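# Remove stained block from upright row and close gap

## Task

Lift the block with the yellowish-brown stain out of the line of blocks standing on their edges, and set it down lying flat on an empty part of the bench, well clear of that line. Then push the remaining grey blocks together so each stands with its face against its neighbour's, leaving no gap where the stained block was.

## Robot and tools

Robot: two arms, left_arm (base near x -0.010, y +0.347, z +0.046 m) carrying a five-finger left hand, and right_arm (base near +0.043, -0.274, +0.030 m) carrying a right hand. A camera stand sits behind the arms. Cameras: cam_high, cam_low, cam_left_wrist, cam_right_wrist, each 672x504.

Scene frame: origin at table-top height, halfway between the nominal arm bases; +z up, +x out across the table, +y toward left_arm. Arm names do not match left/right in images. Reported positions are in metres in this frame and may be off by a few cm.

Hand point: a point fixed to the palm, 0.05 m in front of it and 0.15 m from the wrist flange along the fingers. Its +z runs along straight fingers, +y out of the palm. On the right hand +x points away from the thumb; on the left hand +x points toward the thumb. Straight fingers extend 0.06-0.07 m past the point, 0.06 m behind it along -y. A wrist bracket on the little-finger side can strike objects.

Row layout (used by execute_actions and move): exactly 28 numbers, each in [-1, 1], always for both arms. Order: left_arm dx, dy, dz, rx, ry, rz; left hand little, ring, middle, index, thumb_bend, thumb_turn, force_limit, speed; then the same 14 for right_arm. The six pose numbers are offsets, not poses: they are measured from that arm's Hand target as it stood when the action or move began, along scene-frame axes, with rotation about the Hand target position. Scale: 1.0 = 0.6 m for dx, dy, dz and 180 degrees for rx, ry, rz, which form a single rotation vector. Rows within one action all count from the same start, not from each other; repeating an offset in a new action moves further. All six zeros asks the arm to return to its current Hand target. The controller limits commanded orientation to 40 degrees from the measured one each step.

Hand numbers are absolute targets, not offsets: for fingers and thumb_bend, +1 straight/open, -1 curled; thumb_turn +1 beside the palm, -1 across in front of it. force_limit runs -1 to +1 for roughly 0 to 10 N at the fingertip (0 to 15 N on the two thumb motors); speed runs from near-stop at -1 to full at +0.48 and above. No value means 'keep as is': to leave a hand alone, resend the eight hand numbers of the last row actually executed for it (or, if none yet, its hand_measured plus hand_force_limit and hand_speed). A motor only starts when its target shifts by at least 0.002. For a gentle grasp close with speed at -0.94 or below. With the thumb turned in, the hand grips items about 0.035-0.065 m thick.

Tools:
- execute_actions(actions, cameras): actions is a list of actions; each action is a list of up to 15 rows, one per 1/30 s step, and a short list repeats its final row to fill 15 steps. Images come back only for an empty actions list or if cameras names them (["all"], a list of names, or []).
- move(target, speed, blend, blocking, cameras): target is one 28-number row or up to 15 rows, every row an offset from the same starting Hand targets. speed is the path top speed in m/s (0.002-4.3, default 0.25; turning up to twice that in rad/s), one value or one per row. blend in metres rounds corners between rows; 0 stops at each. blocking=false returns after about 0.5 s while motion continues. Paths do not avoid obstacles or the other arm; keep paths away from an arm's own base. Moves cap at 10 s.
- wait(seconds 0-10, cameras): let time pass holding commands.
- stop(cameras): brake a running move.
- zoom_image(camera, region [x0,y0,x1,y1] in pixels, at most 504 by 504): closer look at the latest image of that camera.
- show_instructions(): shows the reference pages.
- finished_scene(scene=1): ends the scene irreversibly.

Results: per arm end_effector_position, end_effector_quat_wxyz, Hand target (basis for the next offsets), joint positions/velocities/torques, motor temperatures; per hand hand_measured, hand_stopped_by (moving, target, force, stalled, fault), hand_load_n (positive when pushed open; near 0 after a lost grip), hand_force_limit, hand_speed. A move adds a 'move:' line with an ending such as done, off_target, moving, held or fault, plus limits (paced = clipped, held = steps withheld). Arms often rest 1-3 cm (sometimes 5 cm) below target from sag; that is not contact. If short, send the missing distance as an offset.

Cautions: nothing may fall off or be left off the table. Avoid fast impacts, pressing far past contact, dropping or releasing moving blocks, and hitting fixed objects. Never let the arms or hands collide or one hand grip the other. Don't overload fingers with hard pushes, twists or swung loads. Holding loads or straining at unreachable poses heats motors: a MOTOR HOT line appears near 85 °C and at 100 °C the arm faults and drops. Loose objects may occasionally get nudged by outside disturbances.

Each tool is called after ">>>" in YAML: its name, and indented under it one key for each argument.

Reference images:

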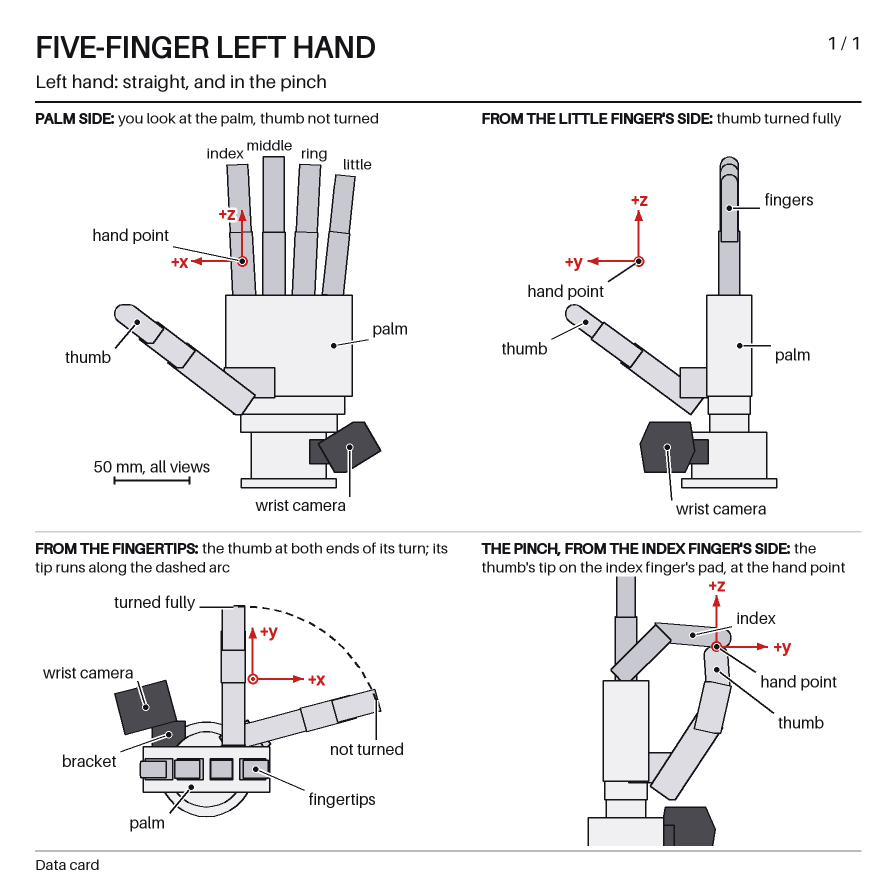

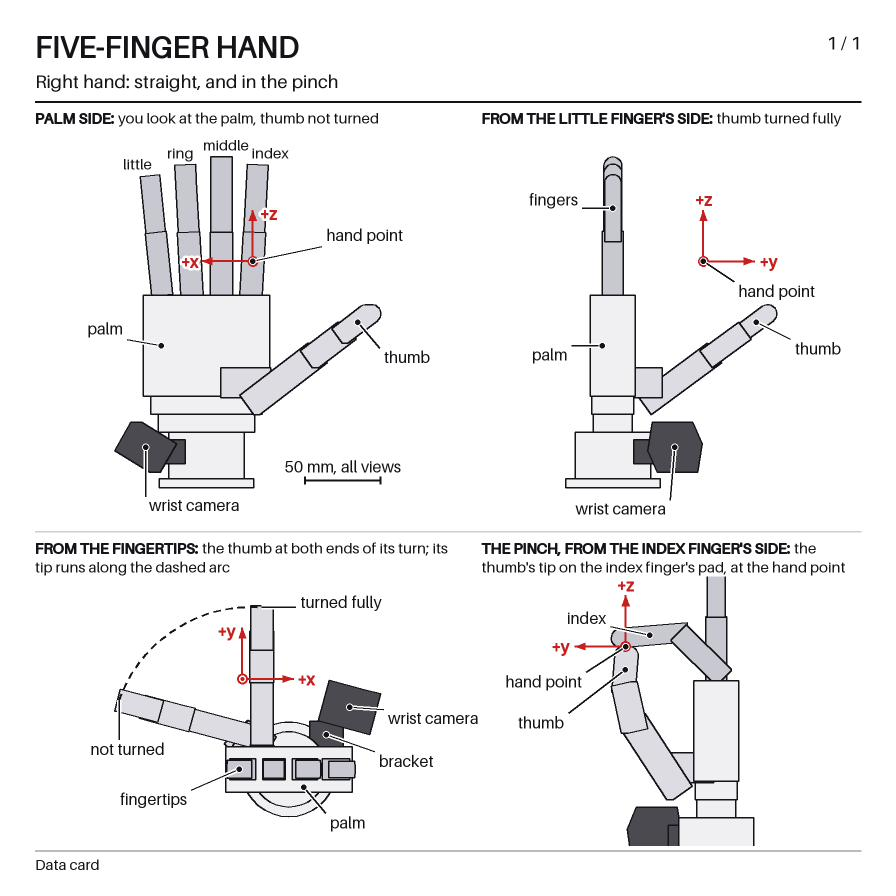

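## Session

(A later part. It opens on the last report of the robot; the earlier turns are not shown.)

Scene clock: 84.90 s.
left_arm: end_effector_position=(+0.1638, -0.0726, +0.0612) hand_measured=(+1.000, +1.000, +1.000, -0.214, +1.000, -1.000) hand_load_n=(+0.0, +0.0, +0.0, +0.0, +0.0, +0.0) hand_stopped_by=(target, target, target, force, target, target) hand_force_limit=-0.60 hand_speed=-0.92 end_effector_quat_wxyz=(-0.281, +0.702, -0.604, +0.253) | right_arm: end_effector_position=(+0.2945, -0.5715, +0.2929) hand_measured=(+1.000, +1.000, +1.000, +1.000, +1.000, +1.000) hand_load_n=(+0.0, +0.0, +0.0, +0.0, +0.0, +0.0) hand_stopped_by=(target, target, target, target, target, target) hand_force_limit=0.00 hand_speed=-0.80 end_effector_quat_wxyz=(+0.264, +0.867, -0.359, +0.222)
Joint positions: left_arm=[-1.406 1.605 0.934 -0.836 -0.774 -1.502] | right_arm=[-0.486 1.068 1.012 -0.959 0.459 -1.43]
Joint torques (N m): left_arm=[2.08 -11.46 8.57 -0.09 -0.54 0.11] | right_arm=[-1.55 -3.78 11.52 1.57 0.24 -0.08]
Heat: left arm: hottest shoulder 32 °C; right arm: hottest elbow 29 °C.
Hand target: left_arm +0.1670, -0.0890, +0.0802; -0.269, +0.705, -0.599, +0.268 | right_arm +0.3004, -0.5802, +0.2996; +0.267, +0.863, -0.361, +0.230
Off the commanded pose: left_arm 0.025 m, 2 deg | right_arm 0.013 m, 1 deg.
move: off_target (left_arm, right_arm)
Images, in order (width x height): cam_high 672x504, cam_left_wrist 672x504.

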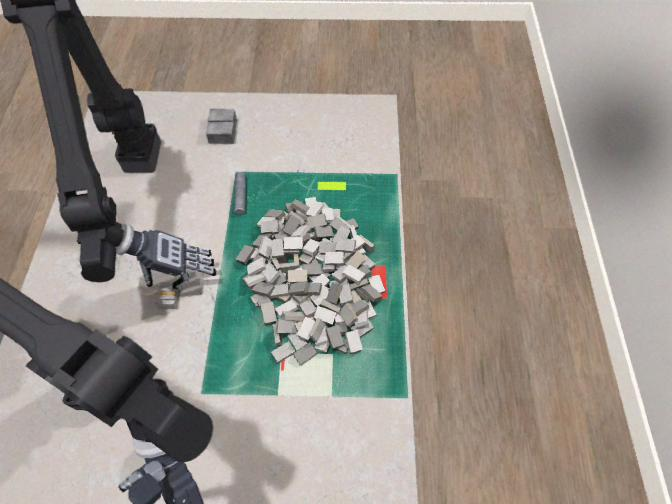

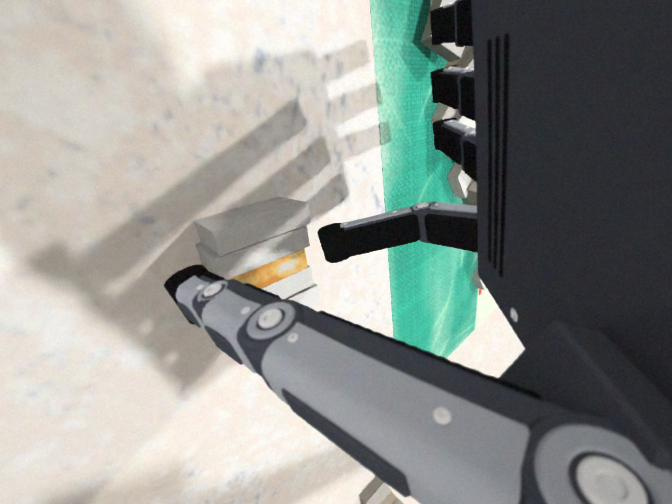

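>>> move:
  target: [0,0.0117,-0.088,0,0,0,1,1,1,0.15,1,-1,-0.6,-0.4,0,0,0,0,0,0,1,1,1,1,1,1,0,-0.8]
  speed: 0.06
  cameras: ["cam_high", "cam_left_wrist"]

>>> zoom_image:
  camera: "cam_left_wrist"
  region: [160, 150, 360, 310]

>>> zoom_image:
  camera: "cam_high"
  region: [135, 265, 205, 320]

Scene clock: 89.27 s.
left_arm: end_effector_position=(+0.1662, -0.0850, +0.0379) hand_measured=(+1.000, +1.000, +1.000, +0.150, +1.000, -1.000) hand_load_n=(+0.0, +0.0, +0.0, +0.0, +0.0, -0.5) hand_stopped_by=(target, target, target, target, target, target) hand_force_limit=-0.60 hand_speed=-0.40 end_effector_quat_wxyz=(-0.263, +0.708, -0.594, +0.275) | right_arm: end_effector_position=(+0.2945, -0.5715, +0.2929) hand_measured=(+1.000, +1.000, +1.000, +1.000, +1.000, +1.000) hand_load_n=(+0.0, +0.0, +0.0, +0.0, +0.0, +0.0) hand_stopped_by=(target, target, target, target, target, target) hand_force_limit=0.00 hand_speed=-0.80 end_effector_quat_wxyz=(+0.264, +0.867, -0.359, +0.222)
Joint positions: left_arm=[-1.406 1.649 0.902 -0.699 -0.773 -1.502] | right_arm=[-0.486 1.068 1.012 -0.959 0.459 -1.43]
Joint torques (N m): left_arm=[2.78 -8.76 5.38 0.64 -0.52 0.18] | right_arm=[-1.44 -3.66 11.36 1.62 0.24 -0.09]
Heat: left arm: hottest shoulder 32 °C; right arm: hottest elbow 29 °C.
Hand target: left_arm +0.1670, -0.0821, +0.0275; -0.269, +0.705, -0.599, +0.268 | right_arm +0.3004, -0.5802, +0.2996; +0.267, +0.863, -0.361, +0.230
Off the commanded pose: left_arm 0.011 m, 1 deg | right_arm 0.013 m, 1 deg.
move: off_target (left_arm, right_arm)
Images, in order (width x height): cam_high 672x504, cam_left_wrist 672x504.

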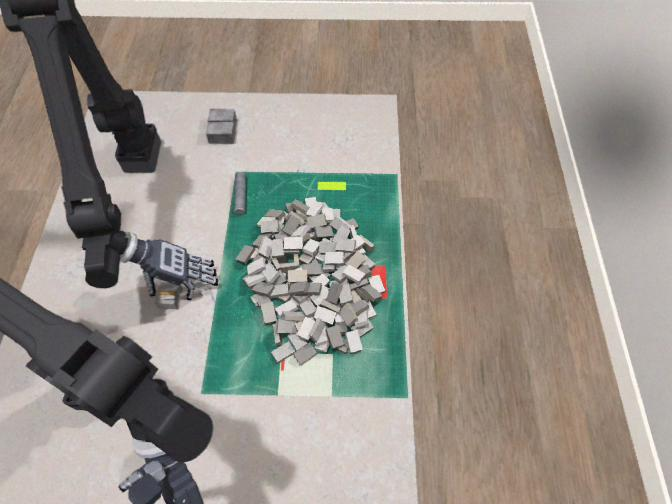

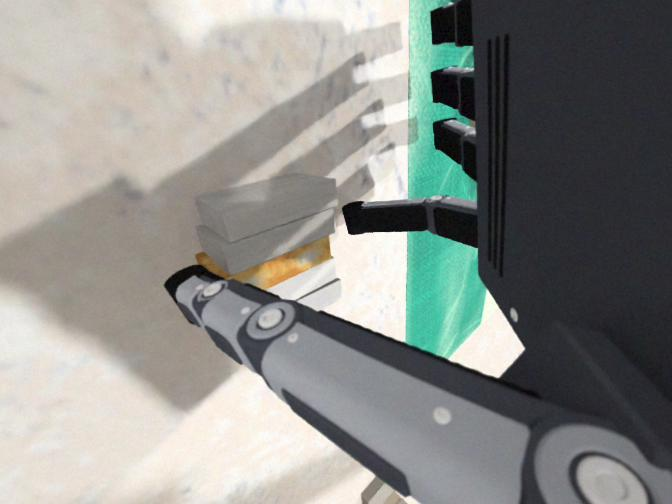

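Scaled by 2.520 from the camera's 672x504 image, which has a finer 960x720 frame.

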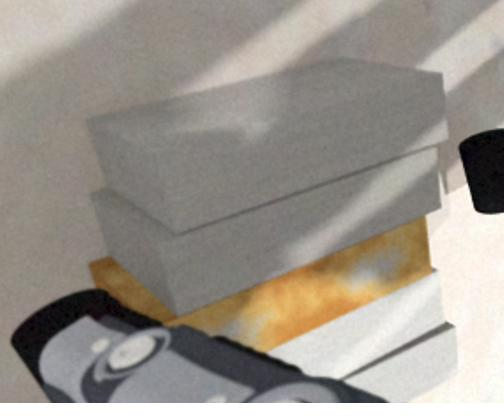

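Scaled by 7.200 from the camera's 672x504 image, which has a finer 960x720 frame.

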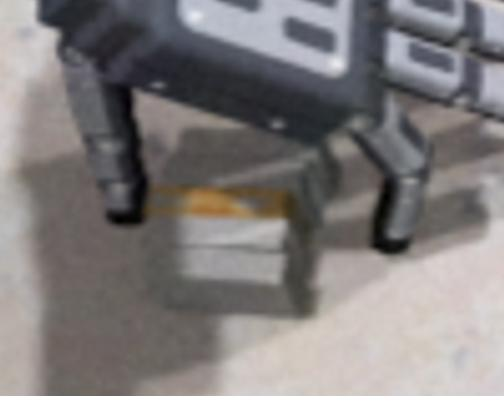

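>>> move:
  target: [-0.001,-0.006,0.017,-0.0057,0,0,1,1,1,-0.5,1,-1,0.0,-0.9,0,0,0,0,0,0,1,1,1,1,1,1,0,-0.8]
  speed: 0.05
  cameras: ["cam_high", "cam_left_wrist"]

>>> zoom_image:
  camera: "cam_left_wrist"
  region: [160, 150, 360, 310]

>>> zoom_image:
  camera: "cam_high"
  region: [135, 265, 205, 320]

Scene clock: 93.63 s.
left_arm: end_effector_position=(+0.1657, -0.0851, +0.0377) hand_measured=(+1.000, +1.000, +1.000, -0.230, +1.000, -1.000) hand_load_n=(+0.0, +0.0, +0.0, +5.0, +1.0, +0.0) hand_stopped_by=(target, target, target, force, target, target) hand_force_limit=0.00 hand_speed=-0.90 end_effector_quat_wxyz=(-0.262, +0.709, -0.595, +0.274) | right_arm: end_effector_position=(+0.2945, -0.5715, +0.2929) hand_measured=(+1.000, +1.000, +1.000, +1.000, +1.000, +1.000) hand_load_n=(+0.0, +0.0, +0.0, +0.0, +0.0, +0.0) hand_stopped_by=(target, target, target, target, target, target) hand_force_limit=0.00 hand_speed=-0.80 end_effector_quat_wxyz=(+0.264, +0.867, -0.359, +0.222)
Joint positions: left_arm=[-1.406 1.649 0.902 -0.699 -0.77 -1.502] | right_arm=[-0.486 1.068 1.012 -0.959 0.459 -1.43]
Joint torques (N m): left_arm=[2.73 -10.17 5.9 0.39 -0.53 0.13] | right_arm=[-1.85 -4.13 11.45 1.62 0.2 -0.06]
Heat: left arm: hottest shoulder 32 °C; right arm: hottest elbow 29 °C.
Hand target: left_arm +0.1664, -0.0857, +0.0377; -0.262, +0.708, -0.596, +0.273 | right_arm +0.3004, -0.5802, +0.2996; +0.267, +0.863, -0.361, +0.230
Off the commanded pose: left_arm 0.001 m, 0 deg | right_arm 0.013 m, 1 deg.
move: off_target (right_arm)
Images, in order (width x height): cam_high 672x504, cam_left_wrist 672x504.

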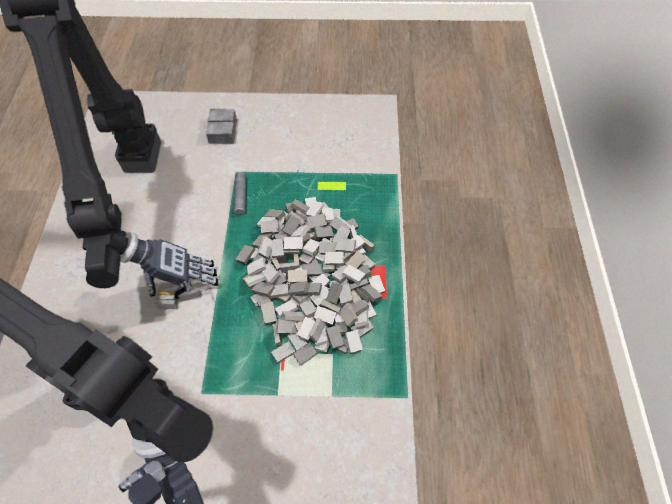

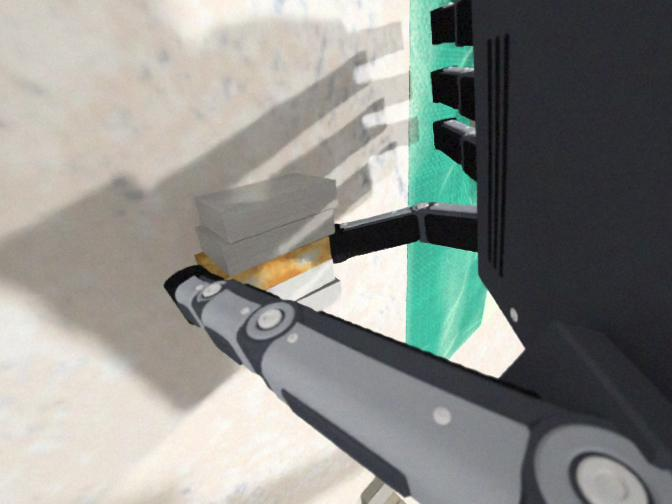

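Scaled by 2.520 from the camera's 672x504 image, which has a finer 960x720 frame.

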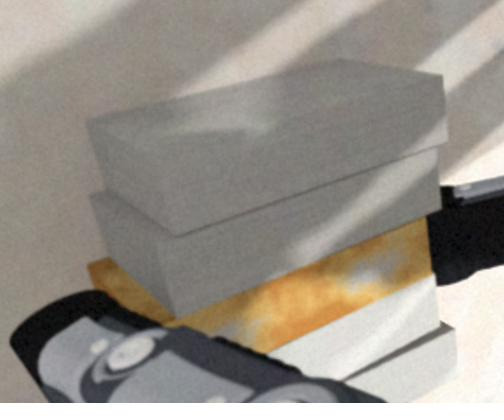

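Scaled by 7.200 from the camera's 672x504 image, which has a finer 960x720 frame.

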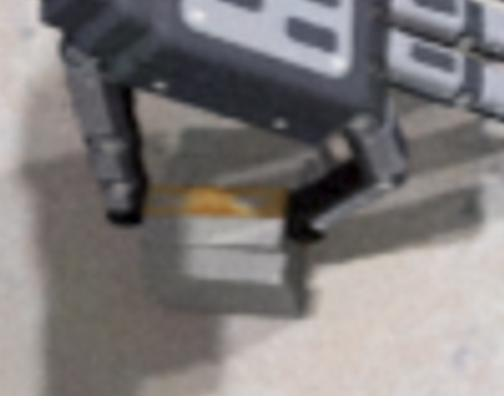

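>>> move:
  target: [0.0027,-0.0133,0.0967,-0.0406,-0.0079,0,1,1,1,-0.5,1,-1,0.0,-0.9,0,0,0,0,0,0,1,1,1,1,1,1,0,-0.8]
  speed: 0.06
  cameras: ["cam_high", "cam_left_wrist"]

>>> zoom_image:
  camera: "cam_left_wrist"
  region: [160, 150, 360, 310]

>>> zoom_image:
  camera: "cam_high"
  region: [135, 265, 205, 320]

Scene clock: 95.70 s.
left_arm: end_effector_position=(+0.1670, -0.0930, +0.0868) hand_measured=(+1.000, +1.000, +1.000, -0.230, +1.000, -1.000) hand_load_n=(+0.0, +0.0, +0.0, +4.5, +0.5, -0.5) hand_stopped_by=(target, target, target, force, target, target) hand_force_limit=0.00 hand_speed=-0.90 end_effector_quat_wxyz=(-0.230, +0.719, -0.577, +0.313) | right_arm: end_effector_position=(+0.2945, -0.5715, +0.2929) hand_measured=(+1.000, +1.000, +1.000, +1.000, +1.000, +1.000) hand_load_n=(-0.5, +0.0, +0.0, +0.0, +0.0, +0.0) hand_stopped_by=(target, target, target, target, target, target) hand_force_limit=0.00 hand_speed=-0.80 end_effector_quat_wxyz=(+0.264, +0.867, -0.359, +0.222)
Joint positions: left_arm=[-1.406 1.527 0.889 -0.699 -0.769 -1.502] | right_arm=[-0.486 1.068 1.012 -0.959 0.459 -1.43]
Joint torques (N m): left_arm=[1.96 -11.28 6.17 0.38 -0.58 0.17] | right_arm=[-1.61 -4.37 11.45 1.61 0.16 -0.11]
Heat: left arm: hottest shoulder 32 °C; right arm: hottest elbow 29 °C.
Hand target: left_arm +0.1680, -0.0936, +0.0956; -0.224, +0.720, -0.574, +0.319 | right_arm +0.3004, -0.5802, +0.2996; +0.267, +0.863, -0.361, +0.230
Off the commanded pose: left_arm 0.009 m, 1 deg | right_arm 0.013 m, 1 deg.
move: off_target (right_arm)
Images, in order (width x height): cam_high 672x504, cam_left_wrist 672x504.

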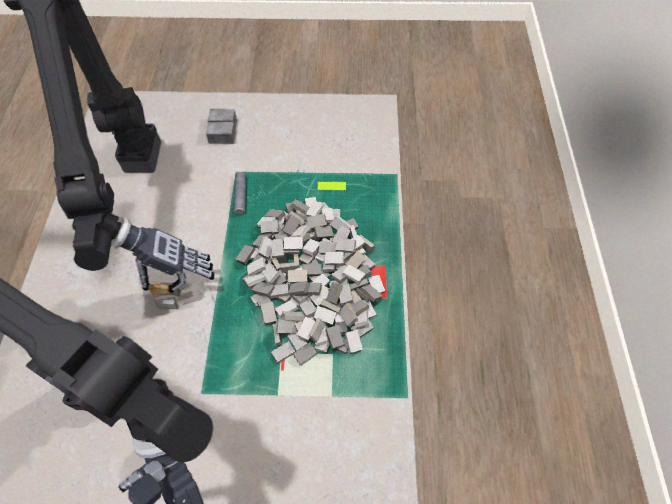

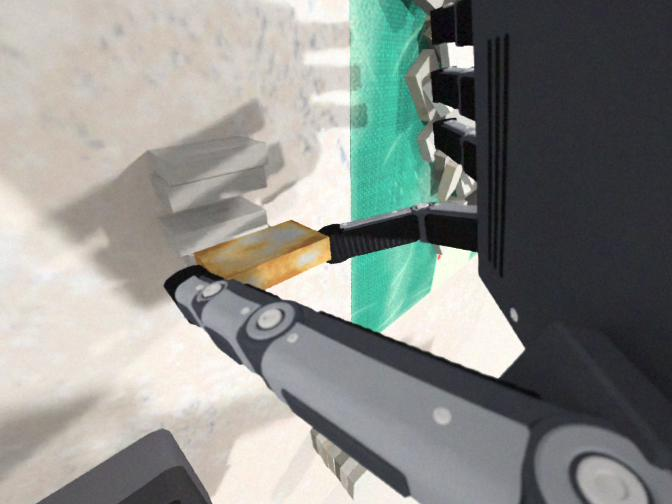

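Scaled by 2.520 from the camera's 672x504 image, which has a finer 960x720 frame.

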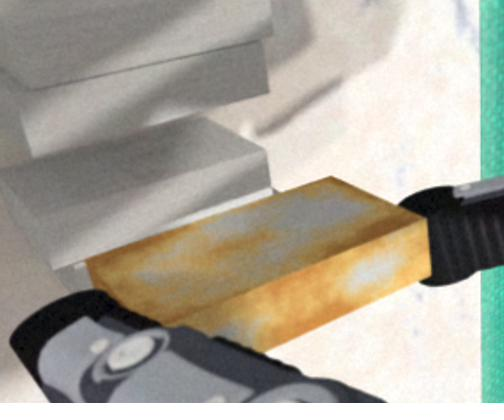

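Scaled by 7.200 from the camera's 672x504 image, which has a finer 960x720 frame.

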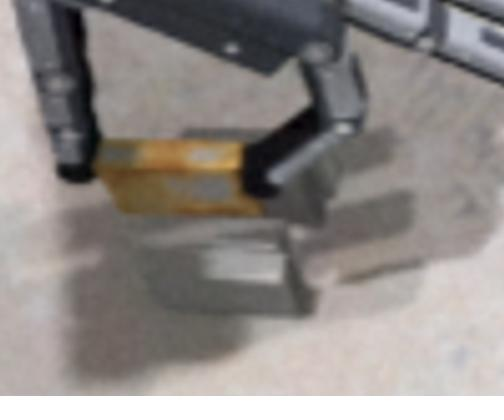

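>>> move:
  target:
    - [-0.005,0.289,0.04,0,0,0,1,1,1,-0.5,1,-1,0.0,-0.9,0,0,0,0,0,0,1,1,1,1,1,1,0,-0.8]
    - [-0.005,0.289,0.04,0.245,0,0,1,1,1,-0.5,1,-1,0.0,-0.9,0,0,0,0,0,0,1,1,1,1,1,1,0,-0.8]
  speed: [0.12, 0.2]
  blend: [0.03, 0]
  cameras: ["cam_high", "cam_left_wrist", "cam_low"]

>>> zoom_image:
  camera: "cam_left_wrist"
  region: [160, 150, 360, 310]

>>> zoom_image:
  camera: "cam_high"
  region: [110, 180, 220, 310]

Scene clock: 103.53 s.
left_arm: end_effector_position=(+0.1633, +0.0954, +0.1141) hand_measured=(+1.000, +1.000, +1.000, -0.230, +1.000, -1.000) hand_load_n=(+0.0, +0.5, +0.0, +4.5, +0.5, +0.5) hand_stopped_by=(target, target, target, force, target, target) hand_force_limit=0.00 hand_speed=-0.90 end_effector_quat_wxyz=(+0.479, -0.581, +0.654, -0.071) | right_arm: end_effector_position=(+0.2945, -0.5715, +0.2929) hand_measured=(+1.000, +1.000, +1.000, +1.000, +1.000, +1.000) hand_load_n=(+0.0, +0.0, -0.5, +0.0, +0.0, +0.0) hand_stopped_by=(target, target, target, target, target, target) hand_force_limit=0.00 hand_speed=-0.80 end_effector_quat_wxyz=(+0.264, +0.867, -0.359, +0.222)
Joint positions: left_arm=[-1.381 1.512 0.895 -1.467 -0.915 -1.492] | right_arm=[-0.486 1.068 1.012 -0.959 0.459 -1.43]
Joint torques (N m): left_arm=[1.79 -6.42 8.35 -0.95 -0.7 0.01] | right_arm=[-1.67 -3.78 11.41 1.55 0.18 -0.11]
Heat: left arm: hottest shoulder 32 °C; right arm: hottest elbow 29 °C.
Hand target: left_arm +0.1650, +0.0797, +0.1196; +0.478, -0.583, +0.652, -0.080 | right_arm +0.3004, -0.5802, +0.2996; +0.267, +0.863, -0.361, +0.230
Off the commanded pose: left_arm 0.017 m, 1 deg | right_arm 0.013 m, 1 deg.
move: off_target (left_arm, right_arm)
Images, in order (width x height): cam_high 672x504, cam_low 672x504, cam_left_wrist 672x504.

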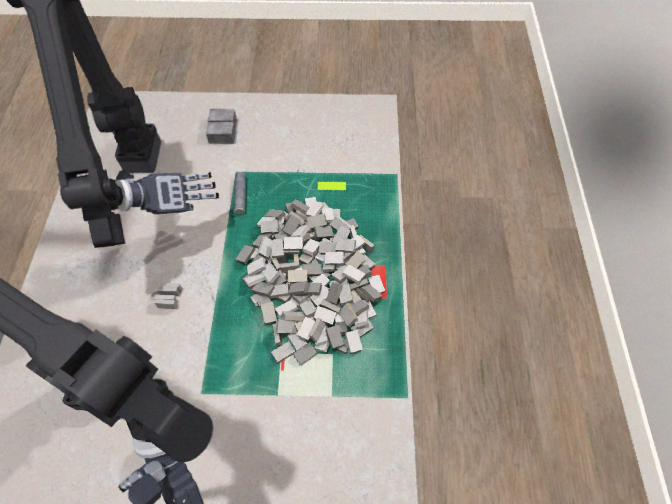

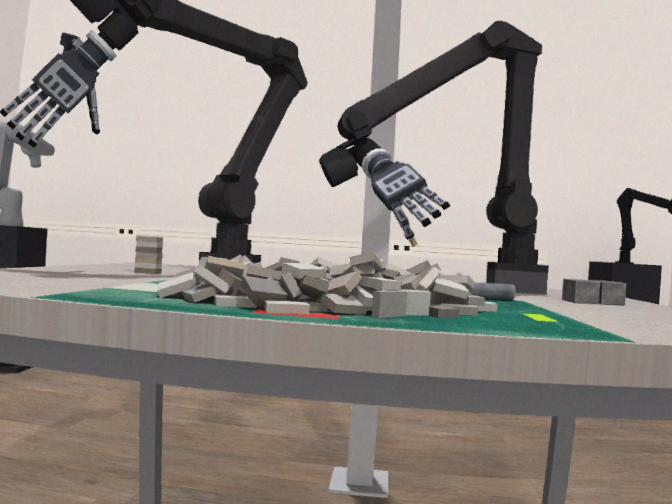

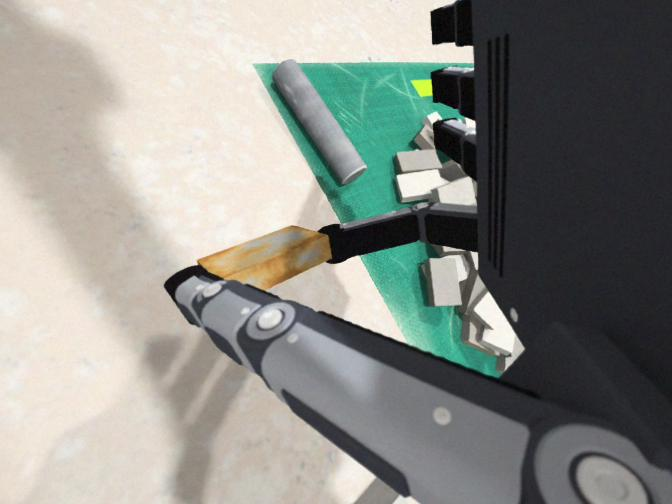

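Scaled by 2.520 from the camera's 672x504 image, which has a finer 960x720 frame.

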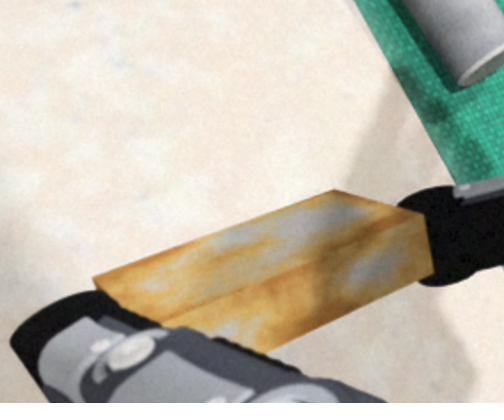

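Scaled by 3.877 from the camera's 672x504 image, which has a finer 960x720 frame.

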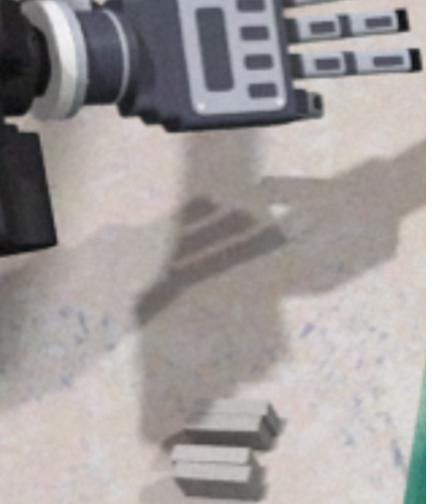

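>>> move:
  target: [0,0,-0.11,0,0,0,1,1,1,-0.5,1,-1,0.0,-0.9,0,0,0,0,0,0,1,1,1,1,1,1,0,-0.8]
  speed: 0.1
  cameras: ["cam_high", "cam_left_wrist"]

>>> zoom_image:
  camera: "cam_left_wrist"
  region: [160, 150, 360, 310]

>>> zoom_image:
  camera: "cam_high"
  region: [110, 170, 220, 260]

Scene clock: 105.47 s.
left_arm: end_effector_position=(+0.1664, +0.0805, +0.0588) hand_measured=(+1.000, +1.000, +1.000, -0.230, +1.000, -1.000) hand_load_n=(+0.0, +0.0, +0.0, +4.5, +0.5, +0.5) hand_stopped_by=(target, target, target, force, target, target) hand_force_limit=0.00 hand_speed=-0.90 end_effector_quat_wxyz=(+0.475, -0.586, +0.652, -0.079) | right_arm: end_effector_position=(+0.2945, -0.5715, +0.2929) hand_measured=(+1.000, +1.000, +1.000, +1.000, +1.000, +1.000) hand_load_n=(+0.0, +0.0, +0.0, +0.0, +0.0, +0.0) hand_stopped_by=(target, target, target, target, target, target) hand_force_limit=0.00 hand_speed=-0.80 end_effector_quat_wxyz=(+0.264, +0.867, -0.359, +0.222)
Joint positions: left_arm=[-1.382 1.639 0.869 -1.296 -0.916 -1.495] | right_arm=[-0.486 1.068 1.012 -0.959 0.459 -1.43]
Joint torques (N m): left_arm=[1.67 -7.77 4.59 -0.39 -0.74 0.04] | right_arm=[-2.2 -4.13 11.3 1.5 0.21 -0.1]
Heat: left arm: hottest shoulder 32 °C; right arm: hottest elbow 29 °C.
Hand target: left_arm +0.1650, +0.0797, +0.0536; +0.478, -0.583, +0.652, -0.080 | right_arm +0.3004, -0.5802, +0.2996; +0.267, +0.863, -0.361, +0.230
Off the commanded pose: left_arm 0.005 m, 0 deg | right_arm 0.013 m, 1 deg.
move: off_target (right_arm)
Images, in order (width x height): cam_high 672x504, cam_left_wrist 672x504.

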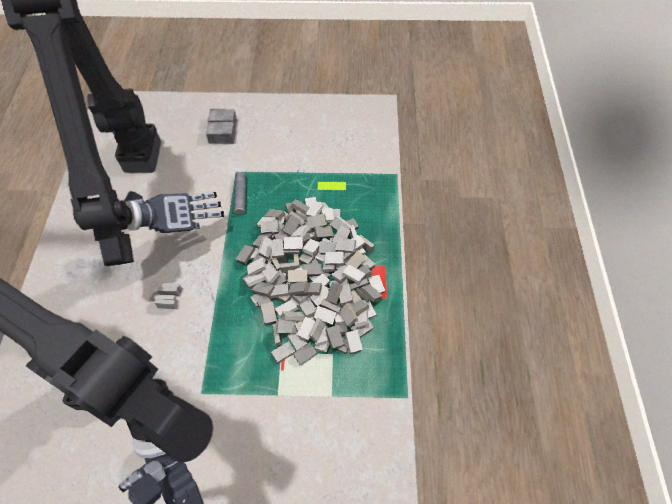

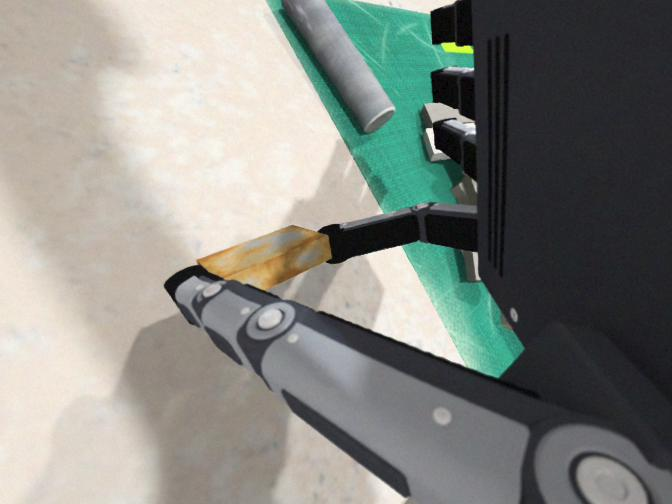

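Scaled by 2.520 from the camera's 672x504 image, which has a finer 960x720 frame.

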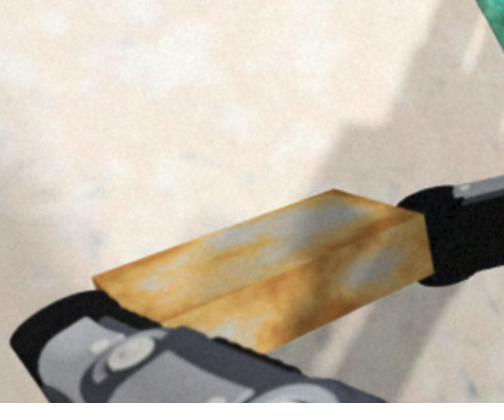

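Scaled by 4.582 from the camera's 672x504 image, which has a finer 960x720 frame.

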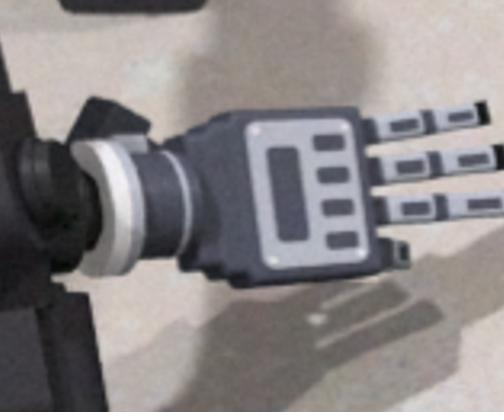

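>>> move:
  target: [0,0,-0.031,0,0,0,1,1,1,-0.5,1,-1,0.0,-0.9,0,0,0,0,0,0,1,1,1,1,1,1,0,-0.8]
  speed: 0.06
  cameras: ["cam_left_wrist"]

>>> zoom_image:
  camera: "cam_left_wrist"
  region: [160, 150, 360, 310]

Scene clock: 106.70 s.
left_arm: end_effector_position=(+0.1667, +0.0793, +0.0410) hand_measured=(+1.000, +1.000, +1.000, -0.230, +1.000, -1.000) hand_load_n=(+0.0, +0.0, -0.5, +4.5, +0.5, +0.5) hand_stopped_by=(target, target, target, force, target, target) hand_force_limit=0.00 hand_speed=-0.90 end_effector_quat_wxyz=(+0.474, -0.586, +0.652, -0.081) | right_arm: end_effector_position=(+0.2945, -0.5715, +0.2929) hand_measured=(+1.000, +1.000, +1.000, +1.000, +1.000, +1.000) hand_load_n=(+0.0, +0.0, +0.0, +0.0, -0.5, +0.0) hand_stopped_by=(target, target, target, target, target, target) hand_force_limit=0.00 hand_speed=-0.80 end_effector_quat_wxyz=(+0.264, +0.867, -0.359, +0.222)
Joint positions: left_arm=[-1.382 1.678 0.857 -1.242 -0.916 -1.495] | right_arm=[-0.486 1.068 1.012 -0.959 0.459 -1.43]
Joint torques (N m): left_arm=[1.26 -7.71 4.19 -0.34 -0.73 0] | right_arm=[-1.67 -4.13 11.45 1.52 0.2 -0.11]
Heat: left arm: hottest shoulder 32 °C; right arm: hottest elbow 29 °C.
Hand target: left_arm +0.1650, +0.0798, +0.0351; +0.478, -0.583, +0.652, -0.080 | right_arm +0.3004, -0.5802, +0.2996; +0.267, +0.863, -0.361, +0.230
Off the commanded pose: left_arm 0.006 m, 1 deg | right_arm 0.013 m, 1 deg.
move: off_target (right_arm)
Images, in order (width x height): cam_left_wrist 672x504.

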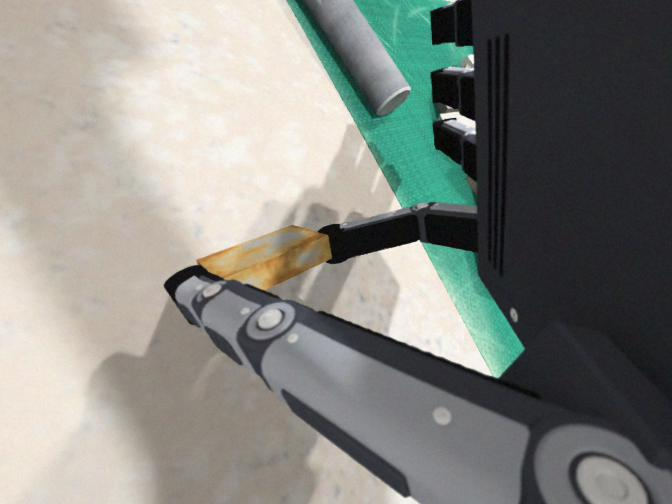

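Scaled by 2.520 from the camera's 672x504 image, which has a finer 960x720 frame.

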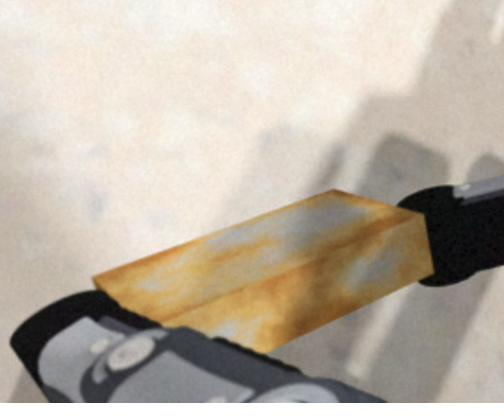

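>>> move:
  target: [0,0,-0.017,0,0,0,1,1,1,-0.5,1,-1,0.0,-0.9,0,0,0,0,0,0,1,1,1,1,1,1,0,-0.8]
  speed: 0.04
  cameras: ["cam_left_wrist"]

>>> zoom_image:
  camera: "cam_left_wrist"
  region: [160, 150, 360, 310]

Scene clock: 107.83 s.
left_arm: end_effector_position=(+0.1671, +0.0780, +0.0322) hand_measured=(+1.000, +1.000, +1.000, -0.230, +1.000, -1.000) hand_load_n=(+0.0, +0.0, +0.0, +4.5, +0.5, +0.0) hand_stopped_by=(target, target, target, force, target, target) hand_force_limit=0.00 hand_speed=-0.90 end_effector_quat_wxyz=(+0.474, -0.587, +0.651, -0.083) | right_arm: end_effector_position=(+0.2945, -0.5715, +0.2929) hand_measured=(+1.000, +1.000, +1.000, +1.000, +1.000, +1.000) hand_load_n=(+0.0, +0.0, +0.0, +0.0, +0.0, +0.0) hand_stopped_by=(target, target, target, target, target, target) hand_force_limit=0.00 hand_speed=-0.80 end_effector_quat_wxyz=(+0.264, +0.867, -0.359, +0.222)
Joint positions: left_arm=[-1.382 1.697 0.852 -1.213 -0.917 -1.495] | right_arm=[-0.486 1.068 1.012 -0.959 0.459 -1.43]
Joint torques (N m): left_arm=[1.03 -8 3.89 -0.44 -0.72 0.04] | right_arm=[-1.96 -4.13 11.37 1.51 0.17 -0.07]
Heat: left arm: hottest shoulder 32 °C; right arm: hottest elbow 29 °C.
Hand target: left_arm +0.1650, +0.0796, +0.0248; +0.478, -0.583, +0.652, -0.080 | right_arm +0.3004, -0.5802, +0.2996; +0.267, +0.863, -0.361, +0.230
Off the commanded pose: left_arm 0.008 m, 1 deg | right_arm 0.013 m, 1 deg.
move: off_target (right_arm)
Images, in order (width x height): cam_left_wrist 672x504.

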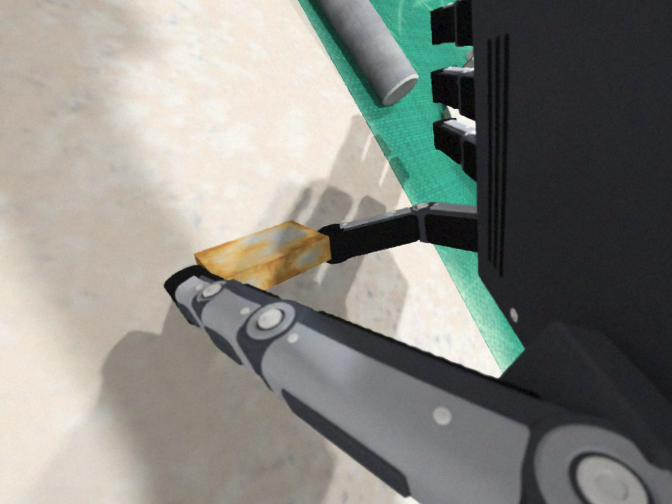

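Scaled by 2.520 from the camera's 672x504 image, which has a finer 960x720 frame.

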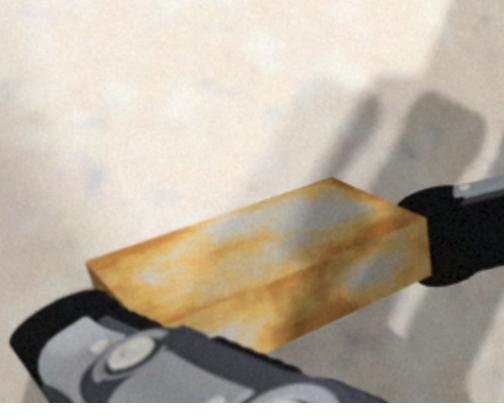

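>>> move:
  target: [0,0.002,-0.008,0,0,0,1,1,1,-0.5,1,-1,0.0,-0.9,0,0,0,0,0,0,1,1,1,1,1,1,0,-0.8]
  speed: 0.03
  cameras: ["cam_left_wrist"]

>>> zoom_image:
  camera: "cam_left_wrist"
  region: [160, 150, 360, 310]

Scene clock: 109.03 s.
left_arm: end_effector_position=(+0.1678, +0.0753, +0.0304) hand_measured=(+1.000, +1.000, +1.000, -0.230, +1.000, -1.000) hand_load_n=(+0.0, +0.0, -0.5, +3.5, +0.5, +0.0) hand_stopped_by=(target, target, target, force, target, target) hand_force_limit=0.00 hand_speed=-0.90 end_effector_quat_wxyz=(+0.472, -0.589, +0.650, -0.087) | right_arm: end_effector_position=(+0.2945, -0.5715, +0.2929) hand_measured=(+1.000, +1.000, +1.000, +1.000, +1.000, +1.000) hand_load_n=(+0.0, +0.0, +0.0, +0.0, +0.0, +0.0) hand_stopped_by=(target, target, target, target, target, target) hand_force_limit=0.00 hand_speed=-0.80 end_effector_quat_wxyz=(+0.264, +0.867, -0.359, +0.222)
Joint positions: left_arm=[-1.382 1.7 0.852 -1.2 -0.918 -1.495] | right_arm=[-0.486 1.068 1.012 -0.959 0.459 -1.43]
Joint torques (N m): left_arm=[1.85 -7.36 3.47 -0.43 -0.7 0.07] | right_arm=[-2.14 -4.37 11.43 1.61 0.24 -0.09]
Heat: left arm: hottest shoulder 32 °C; right arm: hottest elbow 29 °C.
Hand target: left_arm +0.1651, +0.0809, +0.0201; +0.478, -0.583, +0.652, -0.080 | right_arm +0.3004, -0.5802, +0.2996; +0.267, +0.863, -0.361, +0.230
Off the commanded pose: left_arm 0.012 m, 1 deg | right_arm 0.013 m, 1 deg.
move: off_target (left_arm, right_arm)
Images, in order (width x height): cam_left_wrist 672x504.

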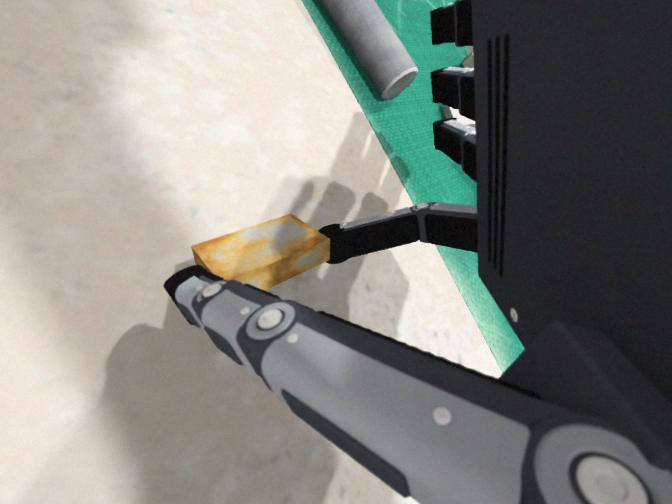

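Scaled by 2.520 from the camera's 672x504 image, which has a finer 960x720 frame.

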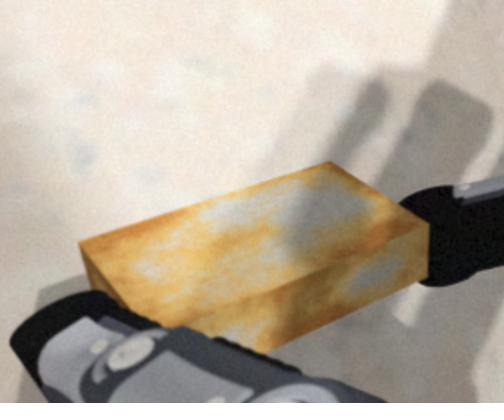

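>>> move:
  target: [0,0.004,-0.009,0,0,0,1,1,1,-0.5,1,-1,0.0,-0.9,0,0,0,0,0,0,1,1,1,1,1,1,0,-0.8]
  speed: 0.03
  cameras: ["cam_left_wrist"]

>>> zoom_image:
  camera: "cam_left_wrist"
  region: [160, 150, 360, 310]

Scene clock: 111.23 s.
left_arm: end_effector_position=(+0.1676, +0.0788, +0.0236) hand_measured=(+1.000, +1.000, +1.000, -0.230, +1.000, -1.000) hand_load_n=(+0.0, +0.0, +0.0, +4.0, +1.0, +0.5) hand_stopped_by=(target, target, target, force, target, target) hand_force_limit=0.00 hand_speed=-0.90 end_effector_quat_wxyz=(+0.474, -0.587, +0.650, -0.087) | right_arm: end_effector_position=(+0.2945, -0.5715, +0.2929) hand_measured=(+1.000, +1.000, +1.000, +1.000, +1.000, +1.000) hand_load_n=(+0.0, +0.0, +0.0, +0.0, +0.0, +0.0) hand_stopped_by=(target, target, target, target, target, target) hand_force_limit=0.00 hand_speed=-0.80 end_effector_quat_wxyz=(+0.264, +0.867, -0.359, +0.222)
Joint positions: left_arm=[-1.383 1.712 0.839 -1.178 -0.922 -1.495] | right_arm=[-0.486 1.068 1.012 -0.959 0.459 -1.43]
Joint torques (N m): left_arm=[2.14 -7 3.52 -0.32 -0.57 0.06] | right_arm=[-1.55 -4.07 11.41 1.57 0.23 -0.13]
Heat: left arm: hottest shoulder 32 °C; right arm: hottest elbow 29 °C.
Hand target: left_arm +0.1650, +0.0834, +0.0146; +0.478, -0.583, +0.652, -0.080 | right_arm +0.3004, -0.5802, +0.2996; +0.267, +0.863, -0.361, +0.230
Off the commanded pose: left_arm 0.010 m, 1 deg | right_arm 0.013 m, 1 deg.
move: off_target (right_arm)
Images, in order (width x height): cam_left_wrist 672x504.

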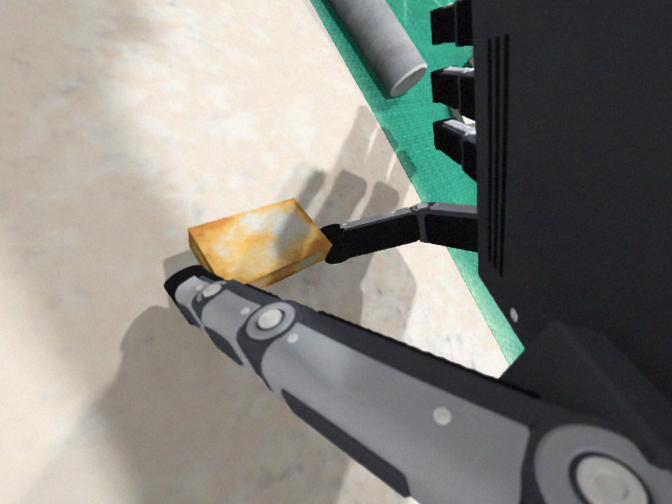

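Scaled by 2.520 from the camera's 672x504 image, which has a finer 960x720 frame.

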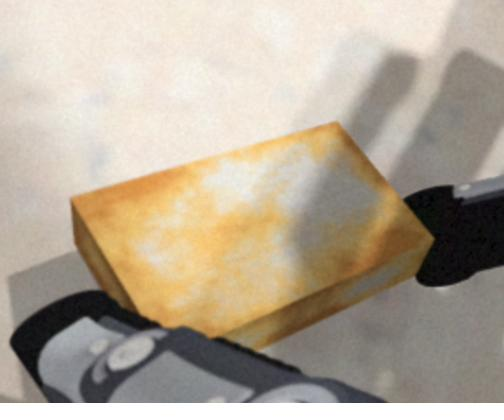

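>>> move:
  target: [0,0.002,-0.008,0,0,0,1,1,1,-0.5,1,-1,0.0,-0.9,0,0,0,0,0,0,1,1,1,1,1,1,0,-0.8]
  speed: 0.03
  cameras: ["cam_left_wrist", "cam_high"]

>>> zoom_image:
  camera: "cam_left_wrist"
  region: [160, 150, 360, 310]

>>> zoom_image:
  camera: "cam_high"
  region: [110, 170, 220, 260]

Scene clock: 112.27 s.
left_arm: end_effector_position=(+0.1675, +0.0794, +0.0198) hand_measured=(+1.000, +1.000, +1.000, -0.230, +1.000, -1.000) hand_load_n=(+0.0, +0.0, +0.0, +3.5, +0.5, +0.5) hand_stopped_by=(target, target, target, force, target, target) hand_force_limit=0.00 hand_speed=-0.90 end_effector_quat_wxyz=(+0.473, -0.588, +0.650, -0.088) | right_arm: end_effector_position=(+0.2945, -0.5715, +0.2929) hand_measured=(+1.000, +1.000, +1.000, +1.000, +1.000, +1.000) hand_load_n=(+0.0, +0.0, +0.0, +0.0, +0.0, +0.0) hand_stopped_by=(target, target, target, target, target, target) hand_force_limit=0.00 hand_speed=-0.80 end_effector_quat_wxyz=(+0.264, +0.867, -0.359, +0.222)
Joint positions: left_arm=[-1.383 1.718 0.834 -1.166 -0.922 -1.495] | right_arm=[-0.486 1.068 1.012 -0.959 0.459 -1.43]
Joint torques (N m): left_arm=[1.67 -7.94 3.51 -0.21 -0.55 0.07] | right_arm=[-1.67 -4.31 11.32 1.73 0.22 -0.09]
Heat: left arm: hottest shoulder 32 °C; right arm: hottest elbow 29 °C.
Hand target: left_arm +0.1650, +0.0844, +0.0099; +0.478, -0.583, +0.652, -0.080 | right_arm +0.3004, -0.5802, +0.2996; +0.267, +0.863, -0.361, +0.230
Off the commanded pose: left_arm 0.012 m, 1 deg | right_arm 0.013 m, 1 deg.
move: off_target (left_arm, right_arm)
Images, in order (width x height): cam_high 672x504, cam_left_wrist 672x504.

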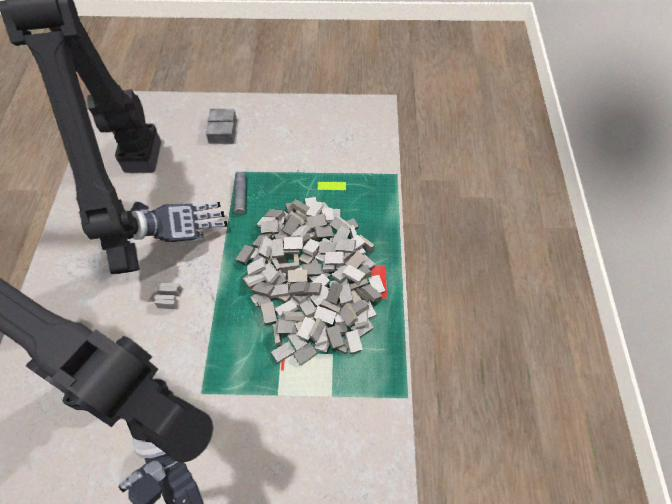

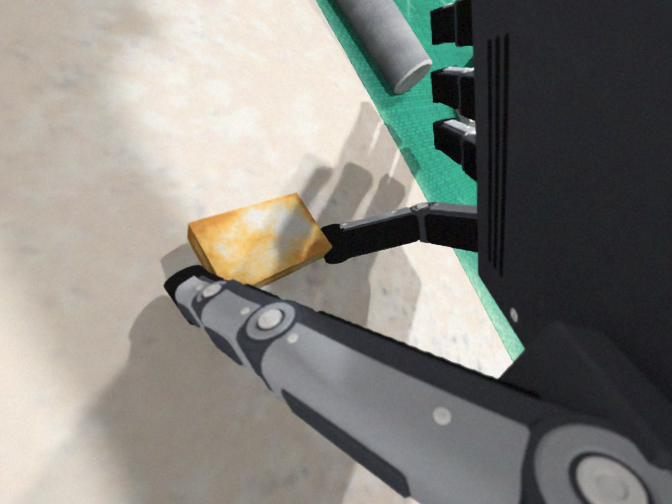

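Scaled by 2.520 from the camera's 672x504 image, which has a finer 960x720 frame.

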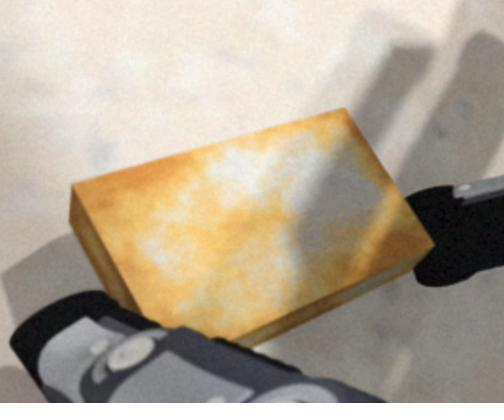

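Scaled by 4.582 from the camera's 672x504 image, which has a finer 960x720 frame.

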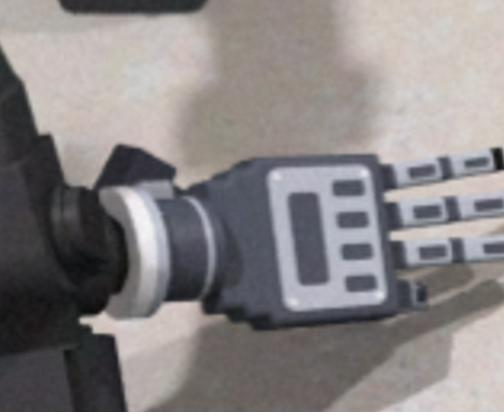

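>>> move:
  target: [0,0.001,-0.007,0,0,0,1,1,1,-0.5,1,-1,0.0,-0.9,0,0,0,0,0,0,1,1,1,1,1,1,0,-0.8]
  speed: 0.03
  cameras: ["cam_left_wrist"]

>>> zoom_image:
  camera: "cam_left_wrist"
  region: [160, 150, 360, 310]

Scene clock: 113.50 s.
left_arm: end_effector_position=(+0.1678, +0.0793, +0.0192) hand_measured=(+1.000, +1.000, +1.000, -0.230, +1.000, -1.000) hand_load_n=(+0.0, +0.0, +0.0, +1.5, +1.0, +0.5) hand_stopped_by=(target, target, target, force, target, target) hand_force_limit=0.00 hand_speed=-0.90 end_effector_quat_wxyz=(+0.473, -0.588, +0.650, -0.090) | right_arm: end_effector_position=(+0.2945, -0.5715, +0.2929) hand_measured=(+1.000, +1.000, +1.000, +1.000, +1.000, +1.000) hand_load_n=(-0.5, +0.0, +0.0, +0.0, +0.0, +0.0) hand_stopped_by=(target, target, target, target, target, target) hand_force_limit=0.00 hand_speed=-0.80 end_effector_quat_wxyz=(+0.264, +0.867, -0.359, +0.222)
Joint positions: left_arm=[-1.383 1.718 0.832 -1.16 -0.924 -1.495] | right_arm=[-0.486 1.068 1.012 -0.959 0.459 -1.43]
Joint torques (N m): left_arm=[1.49 -6.59 3.26 -0.02 -0.46 0.04] | right_arm=[-1.85 -4.72 11.51 1.44 0.23 -0.09]
Heat: left arm: hottest shoulder 32 °C; right arm: hottest elbow 29 °C.
Hand target: left_arm +0.1650, +0.0851, +0.0056; +0.478, -0.583, +0.652, -0.080 | right_arm +0.3004, -0.5802, +0.2996; +0.267, +0.863, -0.361, +0.230
Off the commanded pose: left_arm 0.015 m, 1 deg | right_arm 0.013 m, 1 deg.
move: off_target (left_arm, right_arm)
Images, in order (width x height): cam_left_wrist 672x504.

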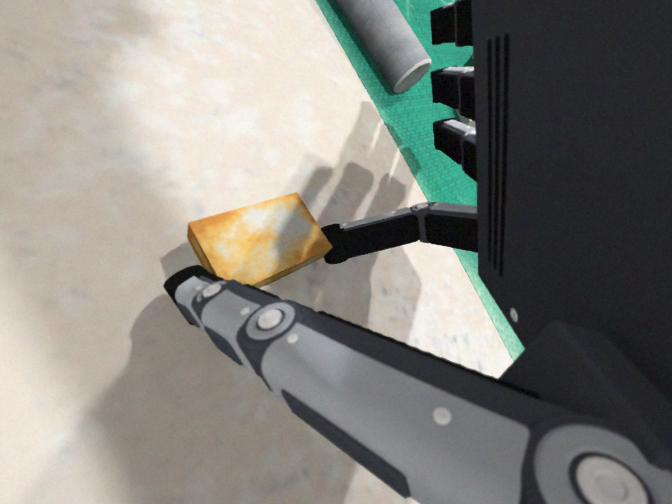

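Scaled by 2.520 from the camera's 672x504 image, which has a finer 960x720 frame.

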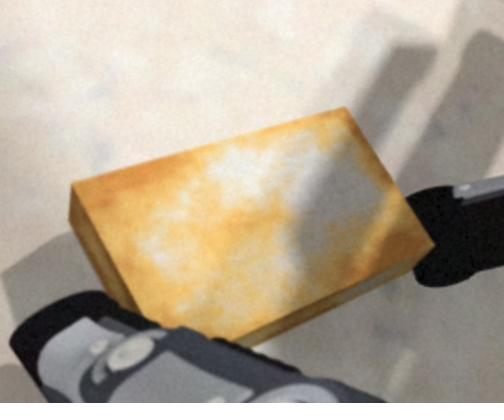

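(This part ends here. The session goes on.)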